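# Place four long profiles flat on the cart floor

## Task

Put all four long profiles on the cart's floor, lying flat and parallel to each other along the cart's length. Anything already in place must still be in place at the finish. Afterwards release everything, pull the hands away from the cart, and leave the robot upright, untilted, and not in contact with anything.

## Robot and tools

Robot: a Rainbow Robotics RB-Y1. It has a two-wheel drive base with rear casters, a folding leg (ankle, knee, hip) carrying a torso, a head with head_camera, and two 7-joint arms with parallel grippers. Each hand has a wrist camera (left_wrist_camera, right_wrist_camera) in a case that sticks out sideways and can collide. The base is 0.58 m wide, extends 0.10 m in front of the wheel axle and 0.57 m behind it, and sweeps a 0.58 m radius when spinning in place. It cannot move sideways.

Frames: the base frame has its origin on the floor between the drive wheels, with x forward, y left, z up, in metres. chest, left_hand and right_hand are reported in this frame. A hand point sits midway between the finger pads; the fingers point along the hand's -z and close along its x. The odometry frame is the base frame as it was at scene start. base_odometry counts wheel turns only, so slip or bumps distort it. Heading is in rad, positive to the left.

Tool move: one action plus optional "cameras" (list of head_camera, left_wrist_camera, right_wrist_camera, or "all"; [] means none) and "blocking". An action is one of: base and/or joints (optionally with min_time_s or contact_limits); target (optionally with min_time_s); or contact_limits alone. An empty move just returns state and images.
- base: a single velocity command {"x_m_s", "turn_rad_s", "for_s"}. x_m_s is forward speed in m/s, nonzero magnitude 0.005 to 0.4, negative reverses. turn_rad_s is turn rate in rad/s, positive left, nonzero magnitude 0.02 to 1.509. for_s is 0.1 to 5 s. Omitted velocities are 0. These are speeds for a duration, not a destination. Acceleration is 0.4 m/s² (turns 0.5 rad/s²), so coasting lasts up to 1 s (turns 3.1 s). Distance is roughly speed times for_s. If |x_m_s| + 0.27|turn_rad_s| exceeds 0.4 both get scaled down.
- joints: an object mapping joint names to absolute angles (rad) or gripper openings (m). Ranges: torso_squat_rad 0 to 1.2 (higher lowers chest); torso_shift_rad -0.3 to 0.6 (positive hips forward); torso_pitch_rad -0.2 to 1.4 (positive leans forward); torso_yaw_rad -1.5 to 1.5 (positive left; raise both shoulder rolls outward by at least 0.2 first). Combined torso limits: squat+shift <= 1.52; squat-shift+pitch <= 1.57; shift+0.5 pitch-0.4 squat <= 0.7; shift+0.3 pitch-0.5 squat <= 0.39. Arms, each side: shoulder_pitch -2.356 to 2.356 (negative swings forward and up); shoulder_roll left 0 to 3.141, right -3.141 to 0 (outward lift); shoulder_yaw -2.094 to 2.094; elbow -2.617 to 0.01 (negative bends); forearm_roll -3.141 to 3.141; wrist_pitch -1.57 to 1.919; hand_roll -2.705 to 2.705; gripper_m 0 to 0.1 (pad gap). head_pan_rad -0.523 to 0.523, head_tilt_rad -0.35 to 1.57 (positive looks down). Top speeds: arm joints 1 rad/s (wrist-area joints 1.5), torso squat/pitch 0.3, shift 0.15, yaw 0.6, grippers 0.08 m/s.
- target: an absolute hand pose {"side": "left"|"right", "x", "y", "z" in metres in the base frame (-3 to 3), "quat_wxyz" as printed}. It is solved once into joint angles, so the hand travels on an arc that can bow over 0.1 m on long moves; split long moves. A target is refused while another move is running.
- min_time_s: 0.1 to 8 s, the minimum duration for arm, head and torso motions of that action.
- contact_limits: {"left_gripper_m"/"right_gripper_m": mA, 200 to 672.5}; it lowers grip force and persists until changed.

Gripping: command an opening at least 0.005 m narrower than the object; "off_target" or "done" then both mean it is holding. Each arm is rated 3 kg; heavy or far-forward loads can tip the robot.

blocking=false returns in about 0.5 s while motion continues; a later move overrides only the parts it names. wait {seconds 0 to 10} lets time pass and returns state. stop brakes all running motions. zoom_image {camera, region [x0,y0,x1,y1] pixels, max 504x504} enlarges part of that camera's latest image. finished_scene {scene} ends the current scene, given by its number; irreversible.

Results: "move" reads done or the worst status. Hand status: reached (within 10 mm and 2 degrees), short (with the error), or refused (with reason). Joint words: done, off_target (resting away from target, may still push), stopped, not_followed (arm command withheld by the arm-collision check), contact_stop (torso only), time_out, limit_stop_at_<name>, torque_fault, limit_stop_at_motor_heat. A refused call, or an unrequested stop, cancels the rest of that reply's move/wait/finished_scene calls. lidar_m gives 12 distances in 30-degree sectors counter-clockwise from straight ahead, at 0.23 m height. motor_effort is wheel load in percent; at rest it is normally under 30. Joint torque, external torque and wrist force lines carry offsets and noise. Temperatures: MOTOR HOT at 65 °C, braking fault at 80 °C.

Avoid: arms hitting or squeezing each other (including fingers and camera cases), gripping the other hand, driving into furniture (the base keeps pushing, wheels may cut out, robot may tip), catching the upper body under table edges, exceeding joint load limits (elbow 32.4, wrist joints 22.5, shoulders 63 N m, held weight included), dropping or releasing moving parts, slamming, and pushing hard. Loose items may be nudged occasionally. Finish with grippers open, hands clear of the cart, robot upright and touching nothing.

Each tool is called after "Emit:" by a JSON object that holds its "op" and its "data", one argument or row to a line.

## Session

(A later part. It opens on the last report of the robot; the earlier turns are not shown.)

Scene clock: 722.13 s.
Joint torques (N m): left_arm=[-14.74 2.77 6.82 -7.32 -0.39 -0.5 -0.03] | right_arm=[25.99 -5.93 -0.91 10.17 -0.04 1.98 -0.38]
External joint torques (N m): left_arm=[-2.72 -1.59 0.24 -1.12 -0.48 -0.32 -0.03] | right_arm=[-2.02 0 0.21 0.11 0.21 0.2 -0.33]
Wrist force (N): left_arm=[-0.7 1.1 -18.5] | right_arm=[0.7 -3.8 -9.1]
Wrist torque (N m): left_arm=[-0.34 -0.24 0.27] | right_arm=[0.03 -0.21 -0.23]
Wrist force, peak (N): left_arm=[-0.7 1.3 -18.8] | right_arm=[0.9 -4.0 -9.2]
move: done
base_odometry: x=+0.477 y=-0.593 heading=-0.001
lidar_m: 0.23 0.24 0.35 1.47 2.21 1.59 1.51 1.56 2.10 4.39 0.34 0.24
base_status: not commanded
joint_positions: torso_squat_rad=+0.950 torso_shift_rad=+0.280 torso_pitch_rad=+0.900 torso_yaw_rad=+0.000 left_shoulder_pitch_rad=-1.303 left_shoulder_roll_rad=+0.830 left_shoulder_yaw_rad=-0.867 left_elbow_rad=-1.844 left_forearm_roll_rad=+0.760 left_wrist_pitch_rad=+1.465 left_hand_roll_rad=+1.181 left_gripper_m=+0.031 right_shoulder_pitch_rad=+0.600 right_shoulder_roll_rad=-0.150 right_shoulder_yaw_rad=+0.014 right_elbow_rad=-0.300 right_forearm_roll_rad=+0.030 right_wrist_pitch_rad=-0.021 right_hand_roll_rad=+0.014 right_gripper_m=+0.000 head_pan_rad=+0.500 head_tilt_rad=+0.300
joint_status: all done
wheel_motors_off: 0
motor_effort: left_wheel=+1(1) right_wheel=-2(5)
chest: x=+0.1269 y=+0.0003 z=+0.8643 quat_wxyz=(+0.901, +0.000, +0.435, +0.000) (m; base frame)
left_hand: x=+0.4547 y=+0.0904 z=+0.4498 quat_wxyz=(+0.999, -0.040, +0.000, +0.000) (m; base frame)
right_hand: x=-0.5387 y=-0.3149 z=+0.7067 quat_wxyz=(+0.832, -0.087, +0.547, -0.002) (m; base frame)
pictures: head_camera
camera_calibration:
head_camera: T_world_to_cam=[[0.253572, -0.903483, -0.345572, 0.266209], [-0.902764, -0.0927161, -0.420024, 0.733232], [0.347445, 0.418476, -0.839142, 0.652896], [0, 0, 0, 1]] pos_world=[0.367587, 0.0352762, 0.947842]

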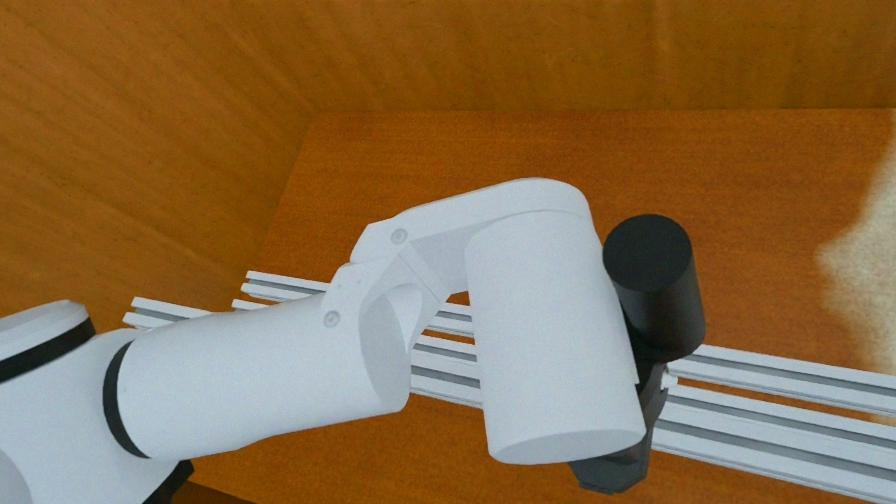

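Emit:
{"op": "move", "data": {
  "target": {"side":"left","x":0.452,"y":0.083,"z":0.37,"quat_wxyz":[0.9992,-0.04,0,0]},
  "min_time_s": 2,
  "cameras": ["head_camera","left_wrist_camera"]
}}

Emit:
{"op": "zoom_image", "data": {
  "camera": "left_wrist_camera",
  "region": [200, 0, 600, 300]
}}

Emit:
{"op": "zoom_image", "data": {
  "camera": "head_camera",
  "region": [100, 240, 350, 420]
}}

Emit:
{"op": "move", "data": {
  "joints": {"head_pan_rad":-0.5,"head_tilt_rad":0.3},
  "cameras": ["head_camera"]
}}

Emit:
{"op": "zoom_image", "data": {
  "camera": "head_camera",
  "region": [380, 240, 630, 420]
}}

Scene clock: 750.17 s.
Joint torques (N m): left_arm=[-14.67 1.73 5.03 -7.83 -0.09 -0.12 -0.12] | right_arm=[26.16 -5.88 -0.98 10.27 0.02 1.84 -0.28]
External joint torques (N m): left_arm=[-2.87 -1.49 -0.51 -1.53 -0.19 0.06 -0.12] | right_arm=[-1.85 0.04 0.15 0.21 0.26 0.06 -0.23]
Wrist force (N): left_arm=[-0.9 1.0 -18.7] | right_arm=[0.8 -3.6 -9.0]
Wrist torque (N m): left_arm=[-0.18 -0.26 0.23] | right_arm=[0.00 -0.19 -0.25]
Wrist force, peak (N): left_arm=[-1.4 1.4 -19.6] | right_arm=[0.8 -3.8 -9.4]
move: done
base_odometry: x=+0.477 y=-0.593 heading=-0.001
lidar_m: 0.23 0.23 0.34 1.48 2.20 1.59 1.51 1.57 2.12 4.40 0.34 0.24
base_status: not commanded
joint_positions: torso_squat_rad=+0.950 torso_shift_rad=+0.280 torso_pitch_rad=+0.900 torso_yaw_rad=+0.000 left_shoulder_pitch_rad=-1.264 left_shoulder_roll_rad=+0.695 left_shoulder_yaw_rad=-0.929 left_elbow_rad=-1.536 left_forearm_roll_rad=+0.660 left_wrist_pitch_rad=+1.252 left_hand_roll_rad=+1.081 left_gripper_m=+0.031 right_shoulder_pitch_rad=+0.600 right_shoulder_roll_rad=-0.150 right_shoulder_yaw_rad=+0.014 right_elbow_rad=-0.300 right_forearm_roll_rad=+0.030 right_wrist_pitch_rad=-0.021 right_hand_roll_rad=+0.014 right_gripper_m=+0.000 head_pan_rad=+0.500 head_tilt_rad=+0.300
joint_status: all done
wheel_motors_off: 0
motor_effort: left_wheel=+0(1) right_wheel=-3(6)
chest: x=+0.1269 y=+0.0003 z=+0.8643 quat_wxyz=(+0.901, +0.000, +0.435, +0.000) (m; base frame)
left_hand: x=+0.4516 y=+0.0835 z=+0.3700 quat_wxyz=(+0.999, -0.040, +0.000, +0.000) (m; base frame)
left_hand_status: reached (checked arc, planned for 2.0 s): 1 mm and 0.1 deg off.
right_hand: x=-0.5387 y=-0.3149 z=+0.7067 quat_wxyz=(+0.832, -0.087, +0.547, -0.002) (m; base frame)
pictures: head_camera, left_wrist_camera
camera_calibration:
head_camera: T_world_to_cam=[[0.253572, -0.903483, -0.345572, 0.266209], [-0.902764, -0.0927161, -0.420024, 0.733232], [0.347445, 0.418476, -0.839142, 0.652896], [0, 0, 0, 1]] pos_world=[0.367587, 0.0352762, 0.947842]
left_wrist_camera: T_world_to_cam=[[0.99919, 0.0239369, 0.0323344, -0.465795], [0.00249723, -0.839083, 0.543997, -0.100387], [0.0401528, -0.543476, -0.838464, 0.416273], [0, 0, 0, 1]] pos_world=[0.448954, 0.153151, 0.418701]

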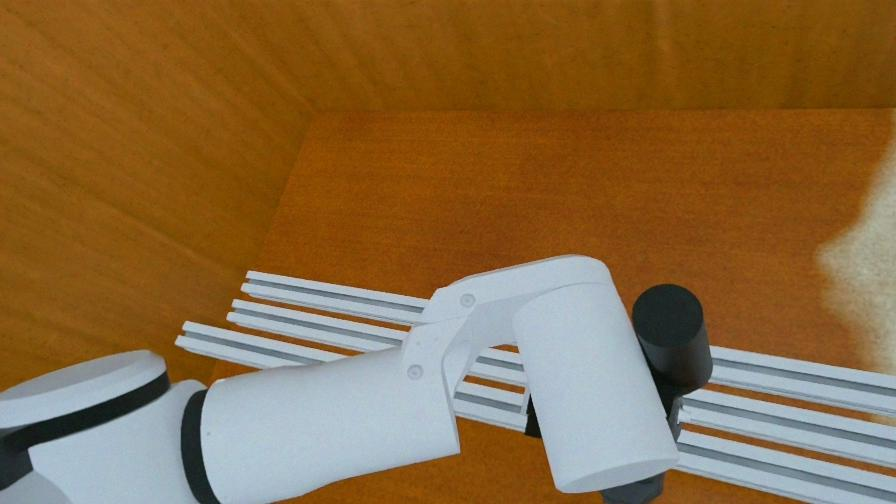

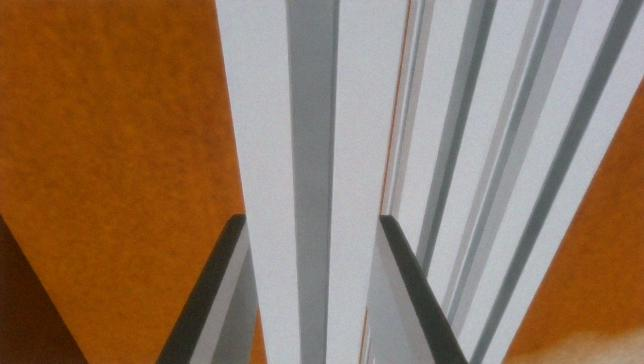

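Scaled by 1.260 from the camera's 644x364 image, which has a finer 920x520 frame.

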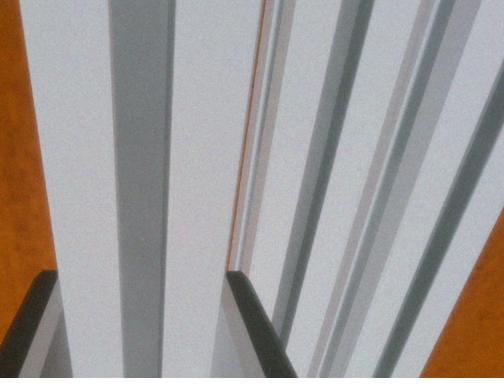

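Scaled by 2.016 from the camera's 896x504 image, which has a finer 1280x720 frame.

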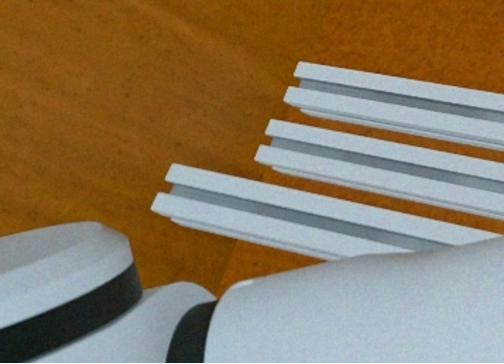

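Scene clock: 751.50 s.
Joint torques (N m): left_arm=[-14.1 1.62 5.02 -7.73 -0.35 -0.42 0.05] | right_arm=[26.37 -6.07 -1.07 10.21 0.03 1.82 -0.3]
External joint torques (N m): left_arm=[-2.3 -1.6 -0.53 -1.42 -0.45 -0.24 0.05] | right_arm=[-1.64 -0.14 0.06 0.15 0.27 0.04 -0.25]
Wrist force (N): left_arm=[-1.0 1.3 -19.2] | right_arm=[0.8 -3.8 -9.0]
Wrist torque (N m): left_arm=[-0.20 -0.26 0.25] | right_arm=[0.01 -0.21 -0.24]
Wrist force, peak (N): left_arm=[-0.9 1.4 -19.4] | right_arm=[0.8 -3.9 -9.2]
move: done
base_odometry: x=+0.477 y=-0.593 heading=-0.001
lidar_m: 0.23 0.24 0.33 1.47 2.22 1.59 1.51 1.57 2.13 4.41 0.34 0.24
base_status: not commanded
joint_positions: torso_squat_rad=+0.950 torso_shift_rad=+0.280 torso_pitch_rad=+0.900 torso_yaw_rad=+0.000 left_shoulder_pitch_rad=-1.264 left_shoulder_roll_rad=+0.695 left_shoulder_yaw_rad=-0.929 left_elbow_rad=-1.536 left_forearm_roll_rad=+0.660 left_wrist_pitch_rad=+1.252 left_hand_roll_rad=+1.081 left_gripper_m=+0.031 right_shoulder_pitch_rad=+0.600 right_shoulder_roll_rad=-0.150 right_shoulder_yaw_rad=+0.014 right_elbow_rad=-0.300 right_forearm_roll_rad=+0.030 right_wrist_pitch_rad=-0.021 right_hand_roll_rad=+0.014 right_gripper_m=+0.000 head_pan_rad=-0.500 head_tilt_rad=+0.300
joint_status: all done
wheel_motors_off: 0
motor_effort: left_wheel=+0(1) right_wheel=-1(5)
chest: x=+0.1269 y=+0.0003 z=+0.8643 quat_wxyz=(+0.901, +0.000, +0.435, +0.000) (m; base frame)
left_hand: x=+0.4516 y=+0.0835 z=+0.3700 quat_wxyz=(+0.999, -0.040, +0.000, +0.000) (m; base frame)
right_hand: x=-0.5387 y=-0.3149 z=+0.7067 quat_wxyz=(+0.832, -0.087, +0.547, -0.002) (m; base frame)
pictures: head_camera
camera_calibration:
head_camera: T_world_to_cam=[[-0.34167, -0.848653, 0.403794, -0.28487], [-0.884571, 0.145247, -0.443213, 0.750271], [0.317484, -0.508617, -0.80032, 0.624525], [0, 0, 0, 1]] pos_world=[0.368059, -0.0330867, 0.947379]

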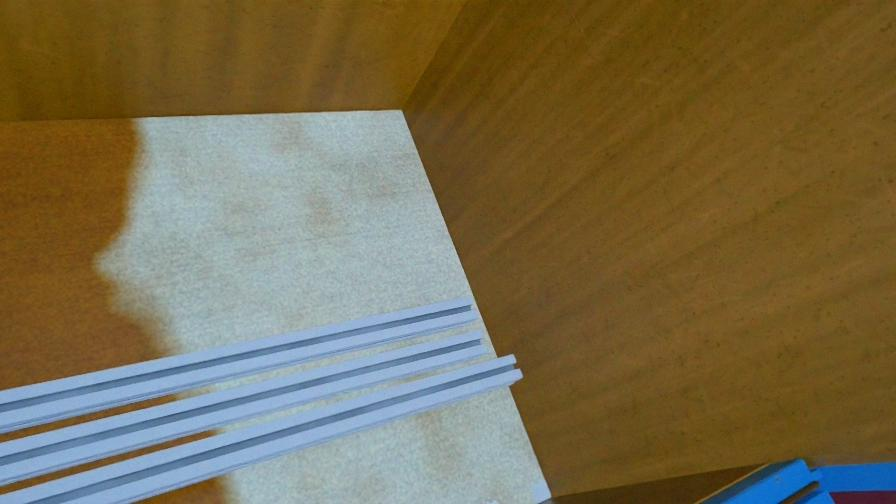

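Scaled by 2.016 from the camera's 896x504 image, which has a finer 1280x720 frame.

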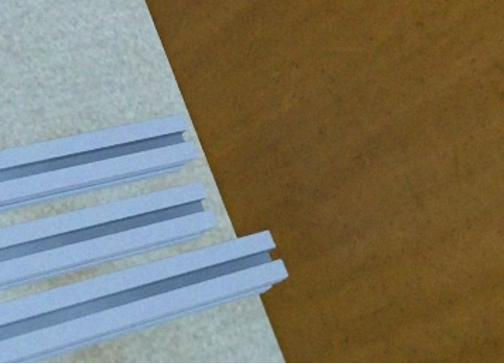

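Emit:
{"op": "move", "data": {
  "target": {"side":"left","x":0.456,"y":0.0795,"z":0.335,"quat_wxyz":[0.999,-0.0435,0,-0.0015]},
  "min_time_s": 1.5,
  "cameras": ["left_wrist_camera"]
}}

Emit:
{"op": "move", "data": {
  "target": {"side":"left","x":0.456,"y":0.0795,"z":0.32,"quat_wxyz":[0.999,-0.0435,0,-0.0015]},
  "min_time_s": 1,
  "cameras": ["head_camera","left_wrist_camera"]
}}

Emit:
{"op": "move", "data": {
  "target": {"side":"left","x":0.456,"y":0.0795,"z":0.3155,"quat_wxyz":[0.999,-0.0435,0,-0.0015]},
  "min_time_s": 0.8,
  "cameras": []
}}

Scene clock: 769.37 s.
Joint torques (N m): left_arm=[-15.92 1.13 4.66 -7.04 -0.3 -0.21 -0.23] | right_arm=[25.82 -5.75 -0.65 10.25 -0.21 1.67 -0.29]
External joint torques (N m): left_arm=[-3.93 -1.56 -0.32 -0.96 -0.41 -0.02 -0.23] | right_arm=[-2.19 0.17 0.48 0.19 0.03 -0.11 -0.24]
Wrist force (N): left_arm=[-1.1 1.2 -18.0] | right_arm=[1.0 -3.9 -9.2]
Wrist torque (N m): left_arm=[-0.49 -0.30 0.20] | right_arm=[0.04 -0.18 -0.23]
Wrist force, peak (N): left_arm=[-1.1 1.6 -19.4] | right_arm=[0.8 -3.7 -9.5]
move: done
base_odometry: x=+0.477 y=-0.593 heading=-0.001
lidar_m: 0.23 0.25 0.33 1.48 2.21 1.60 1.51 1.57 2.12 4.39 0.35 0.24
base_status: not commanded
joint_positions: torso_squat_rad=+0.950 torso_shift_rad=+0.280 torso_pitch_rad=+0.900 torso_yaw_rad=+0.000 left_shoulder_pitch_rad=-1.269 left_shoulder_roll_rad=+0.619 left_shoulder_yaw_rad=-0.939 left_elbow_rad=-1.347 left_forearm_roll_rad=+0.648 left_wrist_pitch_rad=+1.138 left_hand_roll_rad=+1.008 left_gripper_m=+0.031 right_shoulder_pitch_rad=+0.600 right_shoulder_roll_rad=-0.150 right_shoulder_yaw_rad=+0.014 right_elbow_rad=-0.300 right_forearm_roll_rad=+0.030 right_wrist_pitch_rad=-0.021 right_hand_roll_rad=+0.014 right_gripper_m=+0.000 head_pan_rad=-0.500 head_tilt_rad=+0.300
joint_status: all done
wheel_motors_off: 0
motor_effort: left_wheel=+1(1) right_wheel=-2(5)
chest: x=+0.1269 y=+0.0003 z=+0.8643 quat_wxyz=(+0.901, +0.000, +0.435, +0.000) (m; base frame)
left_hand: x=+0.4552 y=+0.0802 z=+0.3353 quat_wxyz=(+0.999, -0.043, +0.000, -0.001) (m; base frame)
left_hand_status: reached (checked arc, planned for 1.5 s): 1 mm and 0.1 deg off.
right_hand: x=-0.5387 y=-0.3149 z=+0.7067 quat_wxyz=(+0.832, -0.087, +0.547, -0.002) (m; base frame)
pictures: left_wrist_camera
camera_calibration:
left_wrist_camera: T_world_to_cam=[[0.999231, 0.0214872, 0.0327979, -0.468122], [-0.0000860723, -0.835269, 0.549841, -0.0853611], [0.0392096, -0.549421, -0.834625, 0.384955], [0, 0, 0, 1]] pos_world=[0.452661, 0.150261, 0.383581]

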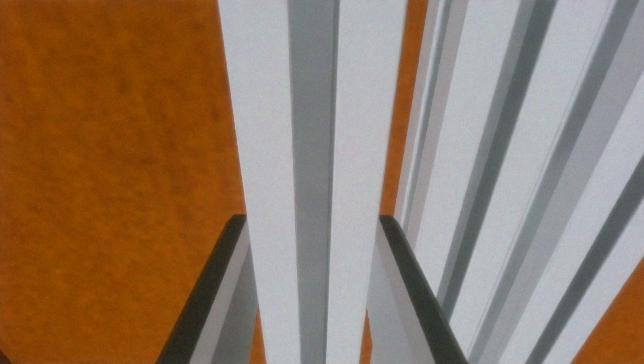

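Scene clock: 770.70 s.
Joint torques (N m): left_arm=[-16.36 0.96 3.8 -6.9 -0.22 -0.11 -0.08] | right_arm=[26.12 -5.94 -0.62 10.06 -0.08 1.86 -0.26]
External joint torques (N m): left_arm=[-4.31 -1.49 -0.87 -1 -0.32 0.07 -0.08] | right_arm=[-1.89 -0.01 0.51 0 0.16 0.08 -0.21]
Wrist force (N): left_arm=[-1.1 1.4 -18.8] | right_arm=[0.8 -3.8 -9.0]
Wrist torque (N m): left_arm=[-0.54 -0.29 0.19] | right_arm=[0.01 -0.21 -0.24]
Wrist force, peak (N): left_arm=[-1.2 1.1 -18.9] | right_arm=[0.9 -3.9 -9.2]
move: done
base_odometry: x=+0.477 y=-0.593 heading=-0.001
lidar_m: 0.23 0.24 0.34 1.48 2.19 1.59 1.51 1.57 2.12 4.40 0.34 0.24
base_status: not commanded
joint_positions: torso_squat_rad=+0.950 torso_shift_rad=+0.280 torso_pitch_rad=+0.900 torso_yaw_rad=+0.000 left_shoulder_pitch_rad=-1.273 left_shoulder_roll_rad=+0.583 left_shoulder_yaw_rad=-0.944 left_elbow_rad=-1.255 left_forearm_roll_rad=+0.648 left_wrist_pitch_rad=+1.086 left_hand_roll_rad=+0.974 left_gripper_m=+0.031 right_shoulder_pitch_rad=+0.600 right_shoulder_roll_rad=-0.150 right_shoulder_yaw_rad=+0.014 right_elbow_rad=-0.300 right_forearm_roll_rad=+0.030 right_wrist_pitch_rad=-0.021 right_hand_roll_rad=+0.014 right_gripper_m=+0.000 head_pan_rad=-0.500 head_tilt_rad=+0.300
joint_status: all done
wheel_motors_off: 0
motor_effort: left_wheel=+1(1) right_wheel=-3(5)
chest: x=+0.1269 y=+0.0003 z=+0.8643 quat_wxyz=(+0.901, +0.000, +0.435, +0.000) (m; base frame)
left_hand: x=+0.4555 y=+0.0800 z=+0.3197 quat_wxyz=(+0.999, -0.043, +0.000, -0.001) (m; base frame)
left_hand_status: reached (checked arc, planned for 1.0 s): 1 mm and 0.1 deg off.
right_hand: x=-0.5387 y=-0.3149 z=+0.7067 quat_wxyz=(+0.832, -0.087, +0.547, -0.002) (m; base frame)
pictures: head_camera, left_wrist_camera
camera_calibration:
head_camera: T_world_to_cam=[[-0.34167, -0.848653, 0.403794, -0.28487], [-0.884571, 0.145247, -0.443213, 0.750271], [0.317484, -0.508617, -0.80032, 0.624525], [0, 0, 0, 1]] pos_world=[0.368059, -0.0330867, 0.947379]
left_wrist_camera: T_world_to_cam=[[0.999269, 0.0212909, 0.0317418, -0.467706], [0.000328522, -0.835234, 0.549894, -0.0771643], [0.0382196, -0.549482, -0.834631, 0.372267], [0, 0, 0, 1]] pos_world=[0.453162, 0.150062, 0.367984]

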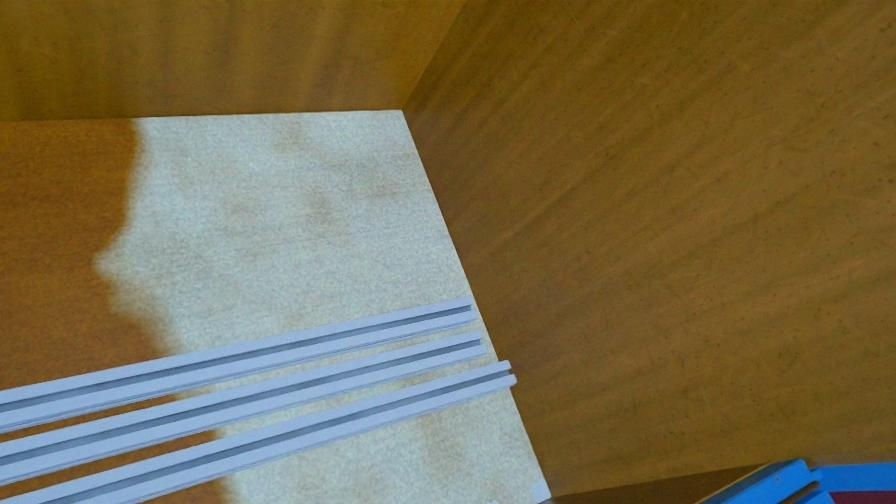

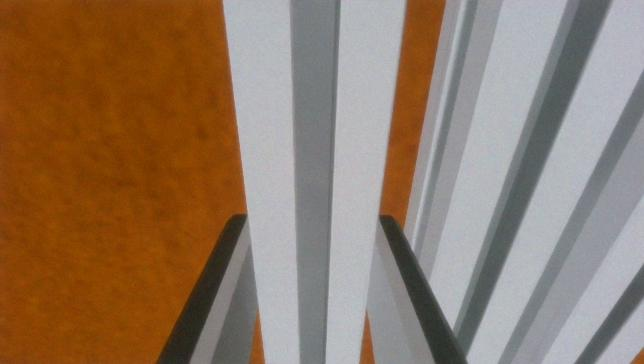

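Scene clock: 771.83 s.
Joint torques (N m): left_arm=[-15.4 2.37 4.5 -2.62 -2.43 -3.13 -0.15] | right_arm=[26.2 -6.13 -0.48 10.08 -0.01 1.78 -0.45]
External joint torques (N m): left_arm=[-3.33 0 -0.09 3.24 -2.54 -2.95 -0.15] | right_arm=[-1.8 -0.21 0.65 0.02 0.24 -0.01 -0.4]
Wrist force (N): left_arm=[-18.0 3.6 19.7] | right_arm=[0.7 -3.9 -9.2]
Wrist torque (N m): left_arm=[-0.47 -0.03 0.25] | right_arm=[0.04 -0.22 -0.24]
Wrist force, peak (N): left_arm=[-18.3 5.2 20.9] | right_arm=[0.9 -3.9 -9.3]
move: done
base_odometry: x=+0.477 y=-0.593 heading=-0.001
lidar_m: 0.23 0.24 0.33 1.47 2.21 1.60 1.51 1.57 2.12 4.40 0.34 0.24
base_status: not commanded
joint_positions: torso_squat_rad=+0.950 torso_shift_rad=+0.280 torso_pitch_rad=+0.899 torso_yaw_rad=+0.000 left_shoulder_pitch_rad=-1.274 left_shoulder_roll_rad=+0.572 left_shoulder_yaw_rad=-0.945 left_elbow_rad=-1.231 left_forearm_roll_rad=+0.648 left_wrist_pitch_rad=+1.071 left_hand_roll_rad=+0.965 left_gripper_m=+0.030 right_shoulder_pitch_rad=+0.600 right_shoulder_roll_rad=-0.150 right_shoulder_yaw_rad=+0.014 right_elbow_rad=-0.300 right_forearm_roll_rad=+0.030 right_wrist_pitch_rad=-0.021 right_hand_roll_rad=+0.014 right_gripper_m=+0.000 head_pan_rad=-0.500 head_tilt_rad=+0.300
joint_status: all done
wheel_motors_off: 0
motor_effort: left_wheel=+4(4) right_wheel=-3(5)
chest: x=+0.1267 y=+0.0003 z=+0.8644 quat_wxyz=(+0.901, +0.000, +0.435, +0.000) (m; base frame)
left_hand: x=+0.4552 y=+0.0795 z=+0.3159 quat_wxyz=(+0.999, -0.044, +0.000, -0.001) (m; base frame)
left_hand_status: reached (checked arc, planned for 0.8 s): 1 mm and 0.0 deg off.
right_hand: x=-0.5389 y=-0.3149 z=+0.7065 quat_wxyz=(+0.833, -0.087, +0.547, -0.002) (m; base frame)
pictures: none
No camera images: "cameras" was empty.

Emit:
{"op": "move", "data": {
  "target": {"side":"left","x":0.456,"y":0.0885,"z":0.325,"quat_wxyz":[0.999,-0.0435,0,-0.0015]},
  "min_time_s": 1.2,
  "cameras": ["head_camera"]
}}

Emit:
{"op": "move", "data": {
  "joints": {"head_pan_rad":0.5,"head_tilt_rad":0.3},
  "cameras": ["head_camera"]
}}

Scene clock: 782.60 s.
Joint torques (N m): left_arm=[-14.04 3.22 6.96 -8.25 0.36 -0.19 0.72] | right_arm=[26.5 -5.53 -0.63 10.12 -0.16 1.91 -0.2]
External joint torques (N m): left_arm=[-2.15 0.3 2.12 -2.34 0.25 -0.01 0.72] | right_arm=[-1.5 0.4 0.5 0.06 0.09 0.13 -0.14]
Wrist force (N): left_arm=[-1.0 1.3 -18.6] | right_arm=[0.7 -3.8 -8.8]
Wrist torque (N m): left_arm=[-0.42 -0.25 0.19] | right_arm=[0.01 -0.22 -0.23]
Wrist force, peak (N): left_arm=[-18.2 4.0 19.6] | right_arm=[0.9 -3.9 -9.3]
move: done
base_odometry: x=+0.477 y=-0.593 heading=-0.001
lidar_m: 0.23 0.24 0.33 1.47 2.21 1.59 1.50 1.57 2.12 4.39 0.34 0.25
base_status: not commanded
joint_positions: torso_squat_rad=+0.950 torso_shift_rad=+0.280 torso_pitch_rad=+0.899 torso_yaw_rad=+0.000 left_shoulder_pitch_rad=-1.261 left_shoulder_roll_rad=+0.617 left_shoulder_yaw_rad=-0.938 left_elbow_rad=-1.298 left_forearm_roll_rad=+0.657 left_wrist_pitch_rad=+1.096 left_hand_roll_rad=+0.973 left_gripper_m=+0.030 right_shoulder_pitch_rad=+0.600 right_shoulder_roll_rad=-0.150 right_shoulder_yaw_rad=+0.014 right_elbow_rad=-0.300 right_forearm_roll_rad=+0.030 right_wrist_pitch_rad=-0.021 right_hand_roll_rad=+0.014 right_gripper_m=+0.000 head_pan_rad=-0.500 head_tilt_rad=+0.300
joint_status: all done
wheel_motors_off: 0
motor_effort: left_wheel=+4(5) right_wheel=-1(4)
chest: x=+0.1268 y=+0.0003 z=+0.8643 quat_wxyz=(+0.901, +0.000, +0.435, +0.000) (m; base frame)
left_hand: x=+0.4555 y=+0.0886 z=+0.3245 quat_wxyz=(+0.999, -0.043, +0.001, -0.002) (m; base frame)
left_hand_status: reached (checked arc, planned for 1.2 s): 1 mm and 0.1 deg off.
right_hand: x=-0.5388 y=-0.3149 z=+0.7065 quat_wxyz=(+0.833, -0.087, +0.547, -0.002) (m; base frame)
pictures: head_camera
camera_calibration:
head_camera: T_world_to_cam=[[-0.341819, -0.848657, 0.403661, -0.284798], [-0.884407, 0.14525, -0.443538, 0.750387], [0.31778, -0.50861, -0.800207, 0.624453], [0, 0, 0, 1]] pos_world=[0.36786, -0.0330867, 0.947479]

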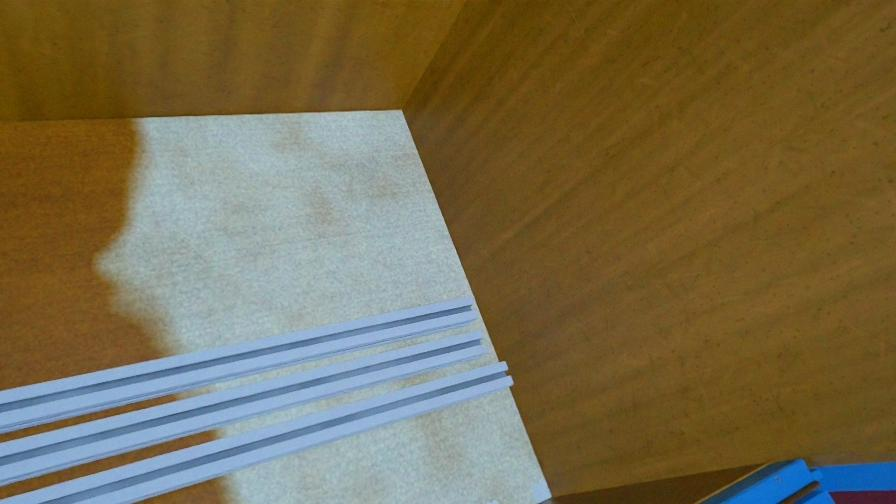

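Scene clock: 783.93 s.
Joint torques (N m): left_arm=[-14.47 3.95 6.7 -8 0.38 -0.09 0.53] | right_arm=[26.42 -5.78 -0.4 10.34 -0.13 1.69 -0.42]
External joint torques (N m): left_arm=[-2.59 1.04 1.86 -2.1 0.27 0.09 0.54] | right_arm=[-1.59 0.15 0.73 0.29 0.12 -0.09 -0.37]
Wrist force (N): left_arm=[-1.1 1.2 -18.8] | right_arm=[0.8 -3.6 -9.3]
Wrist torque (N m): left_arm=[-0.34 -0.28 0.21] | right_arm=[-0.01 -0.21 -0.24]
Wrist force, peak (N): left_arm=[-1.1 0.9 -19.3] | right_arm=[0.8 -3.6 -9.3]
move: done
base_odometry: x=+0.477 y=-0.593 heading=-0.001
lidar_m: 0.23 0.24 0.33 1.47 2.21 1.60 1.51 1.57 2.11 4.41 0.33 0.24
base_status: not commanded
joint_positions: torso_squat_rad=+0.950 torso_shift_rad=+0.280 torso_pitch_rad=+0.899 torso_yaw_rad=+0.000 left_shoulder_pitch_rad=-1.261 left_shoulder_roll_rad=+0.617 left_shoulder_yaw_rad=-0.938 left_elbow_rad=-1.298 left_forearm_roll_rad=+0.657 left_wrist_pitch_rad=+1.096 left_hand_roll_rad=+0.973 left_gripper_m=+0.030 right_shoulder_pitch_rad=+0.600 right_shoulder_roll_rad=-0.150 right_shoulder_yaw_rad=+0.014 right_elbow_rad=-0.300 right_forearm_roll_rad=+0.030 right_wrist_pitch_rad=-0.021 right_hand_roll_rad=+0.014 right_gripper_m=+0.000 head_pan_rad=+0.500 head_tilt_rad=+0.300
joint_status: all done
wheel_motors_off: 0
motor_effort: left_wheel=+4(5) right_wheel=-1(4)
chest: x=+0.1268 y=+0.0003 z=+0.8643 quat_wxyz=(+0.901, +0.000, +0.435, +0.000) (m; base frame)
left_hand: x=+0.4555 y=+0.0886 z=+0.3245 quat_wxyz=(+0.999, -0.043, +0.001, -0.002) (m; base frame)
right_hand: x=-0.5388 y=-0.3149 z=+0.7065 quat_wxyz=(+0.833, -0.087, +0.547, -0.002) (m; base frame)
pictures: head_camera
camera_calibration:
head_camera: T_world_to_cam=[[0.253698, -0.903486, -0.345472, 0.266188], [-0.902617, -0.0927252, -0.42034, 0.733379], [0.347737, 0.418468, -0.839025, 0.652914], [0, 0, 0, 1]] pos_world=[0.367387, 0.0352763, 0.948041]

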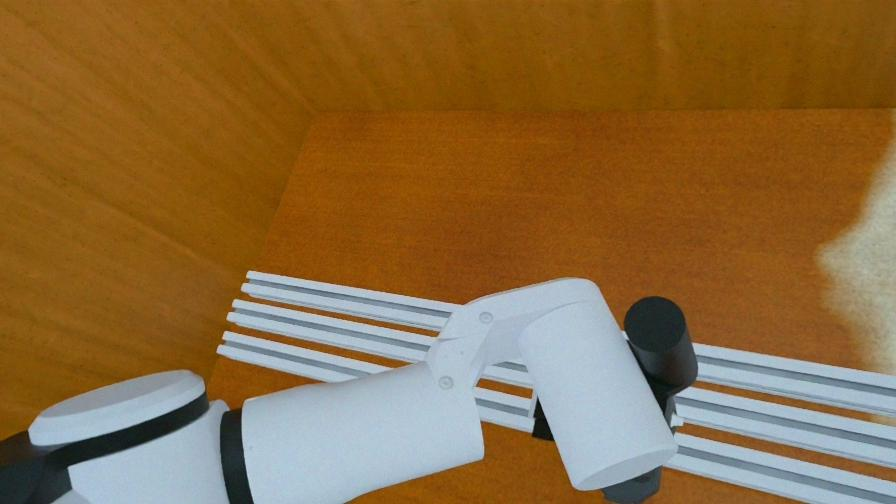

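Emit:
{"op": "move", "data": {
  "target": {"side":"left","x":0.456,"y":0.0965,"z":0.3205,"quat_wxyz":[0.999,-0.0435,0,-0.0015]},
  "min_time_s": 1.2,
  "cameras": ["head_camera"]
}}

Emit:
{"op": "move", "data": {
  "target": {"side":"left","x":0.456,"y":0.0965,"z":0.315,"quat_wxyz":[0.999,-0.0435,0,-0.0015]},
  "min_time_s": 0.8,
  "cameras": ["left_wrist_camera"]
}}

Scene clock: 792.80 s.
Joint torques (N m): left_arm=[-14 4.04 6.49 -7.19 0.35 -0.44 0.11] | right_arm=[26.32 -6.46 -0.71 10.33 -0.18 1.86 -0.32]
External joint torques (N m): left_arm=[-2.26 0.83 1.67 -1.39 0.24 -0.26 0.11] | right_arm=[-1.69 -0.54 0.41 0.27 0.07 0.08 -0.27]
Wrist force (N): left_arm=[-1.0 1.3 -19.3] | right_arm=[1.0 -3.7 -8.9]
Wrist torque (N m): left_arm=[-0.29 -0.25 0.19] | right_arm=[0.01 -0.19 -0.23]
Wrist force, peak (N): left_arm=[-1.0 1.3 -19.3] | right_arm=[1.0 -3.8 -9.3]
move: done
base_odometry: x=+0.477 y=-0.593 heading=-0.001
lidar_m: 0.23 0.25 0.34 1.47 2.20 1.59 1.51 1.56 2.11 4.40 0.33 0.25
base_status: not commanded
joint_positions: torso_squat_rad=+0.950 torso_shift_rad=+0.280 torso_pitch_rad=+0.899 torso_yaw_rad=+0.000 left_shoulder_pitch_rad=-1.251 left_shoulder_roll_rad=+0.628 left_shoulder_yaw_rad=-0.936 left_elbow_rad=-1.289 left_forearm_roll_rad=+0.664 left_wrist_pitch_rad=+1.077 left_hand_roll_rad=+0.958 left_gripper_m=+0.030 right_shoulder_pitch_rad=+0.600 right_shoulder_roll_rad=-0.150 right_shoulder_yaw_rad=+0.014 right_elbow_rad=-0.300 right_forearm_roll_rad=+0.030 right_wrist_pitch_rad=-0.021 right_hand_roll_rad=+0.014 right_gripper_m=+0.000 head_pan_rad=+0.500 head_tilt_rad=+0.300
joint_status: all done
wheel_motors_off: 0
motor_effort: left_wheel=+4(5) right_wheel=-1(4)
chest: x=+0.1268 y=+0.0003 z=+0.8643 quat_wxyz=(+0.901, +0.000, +0.435, +0.000) (m; base frame)
left_hand: x=+0.4554 y=+0.0967 z=+0.3204 quat_wxyz=(+0.999, -0.043, +0.000, -0.002) (m; base frame)
left_hand_status: reached (checked arc, planned for 1.2 s): 1 mm and 0.1 deg off.
right_hand: x=-0.5388 y=-0.3149 z=+0.7065 quat_wxyz=(+0.833, -0.087, +0.547, -0.002) (m; base frame)
pictures: head_camera
camera_calibration:
head_camera: T_world_to_cam=[[0.253698, -0.903486, -0.345472, 0.266188], [-0.902617, -0.0927252, -0.42034, 0.733379], [0.347737, 0.418468, -0.839025, 0.652914], [0, 0, 0, 1]] pos_world=[0.367387, 0.0352763, 0.948041]

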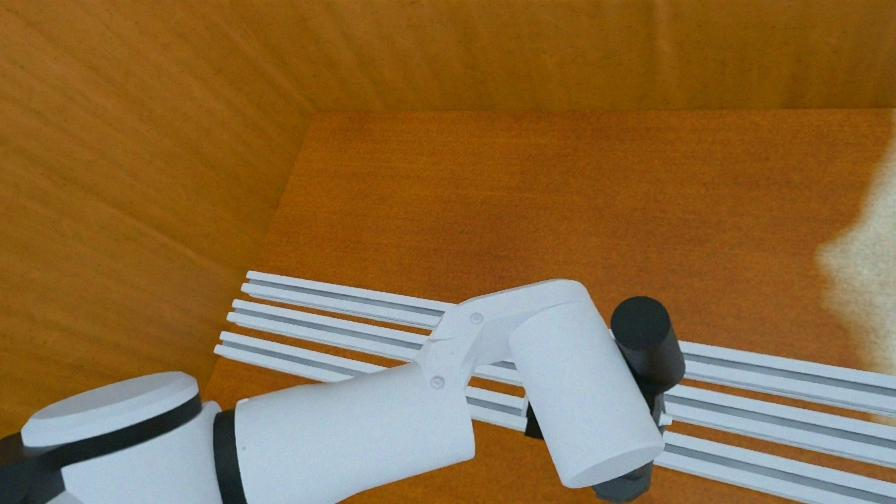

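Scene clock: 793.93 s.
Joint torques (N m): left_arm=[-12.93 2.55 2.66 -2.91 -1.66 -2.03 -0.16] | right_arm=[25.89 -6.38 -0.59 10.24 -0.08 1.79 -0.19]
External joint torques (N m): left_arm=[-1.17 -0.58 -2.06 2.83 -1.77 -1.84 -0.16] | right_arm=[-2.12 -0.46 0.53 0.18 0.17 0.01 -0.14]
Wrist force (N): left_arm=[-11.1 1.6 12.7] | right_arm=[0.8 -3.8 -9.0]
Wrist torque (N m): left_arm=[-0.37 -0.11 0.32] | right_arm=[0.01 -0.20 -0.23]
Wrist force, peak (N): left_arm=[-14.5 8.4 24.3] | right_arm=[1.0 -3.7 -9.3]
move: done
base_odometry: x=+0.477 y=-0.593 heading=-0.001
lidar_m: 0.23 0.25 0.33 1.47 2.21 1.59 1.51 1.56 2.12 4.40 0.34 0.24
base_status: not commanded
joint_positions: torso_squat_rad=+0.950 torso_shift_rad=+0.280 torso_pitch_rad=+0.899 torso_yaw_rad=+0.000 left_shoulder_pitch_rad=-1.253 left_shoulder_roll_rad=+0.616 left_shoulder_yaw_rad=-0.937 left_elbow_rad=-1.259 left_forearm_roll_rad=+0.664 left_wrist_pitch_rad=+1.059 left_hand_roll_rad=+0.946 left_gripper_m=+0.030 right_shoulder_pitch_rad=+0.600 right_shoulder_roll_rad=-0.150 right_shoulder_yaw_rad=+0.014 right_elbow_rad=-0.300 right_forearm_roll_rad=+0.030 right_wrist_pitch_rad=-0.021 right_hand_roll_rad=+0.014 right_gripper_m=+0.000 head_pan_rad=+0.500 head_tilt_rad=+0.300
joint_status: all done
wheel_motors_off: 0
motor_effort: left_wheel=+4(5) right_wheel=+0(4)
chest: x=+0.1266 y=+0.0003 z=+0.8644 quat_wxyz=(+0.901, +0.000, +0.435, +0.000) (m; base frame)
left_hand: x=+0.4556 y=+0.0966 z=+0.3155 quat_wxyz=(+0.999, -0.044, +0.000, -0.001) (m; base frame)
left_hand_status: reached (checked arc, planned for 0.8 s): 1 mm and 0.0 deg off.
right_hand: x=-0.5389 y=-0.3149 z=+0.7064 quat_wxyz=(+0.833, -0.087, +0.547, -0.002) (m; base frame)
pictures: left_wrist_camera
camera_calibration:
left_wrist_camera: T_world_to_cam=[[0.999251, 0.0209108, 0.0325736, -0.468254], [-0.000477368, -0.834802, 0.55055, -0.0608765], [0.0387049, -0.550153, -0.834167, 0.377516], [0, 0, 0, 1]] pos_world=[0.453262, 0.166663, 0.36368]

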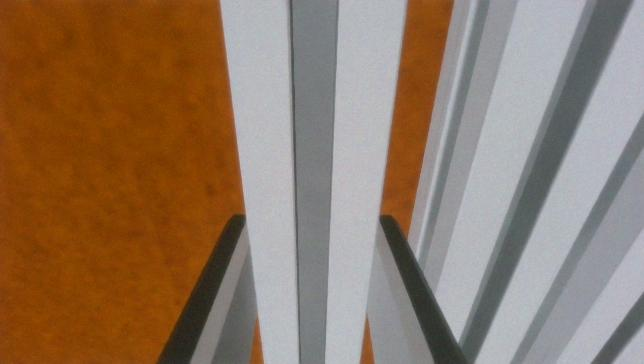

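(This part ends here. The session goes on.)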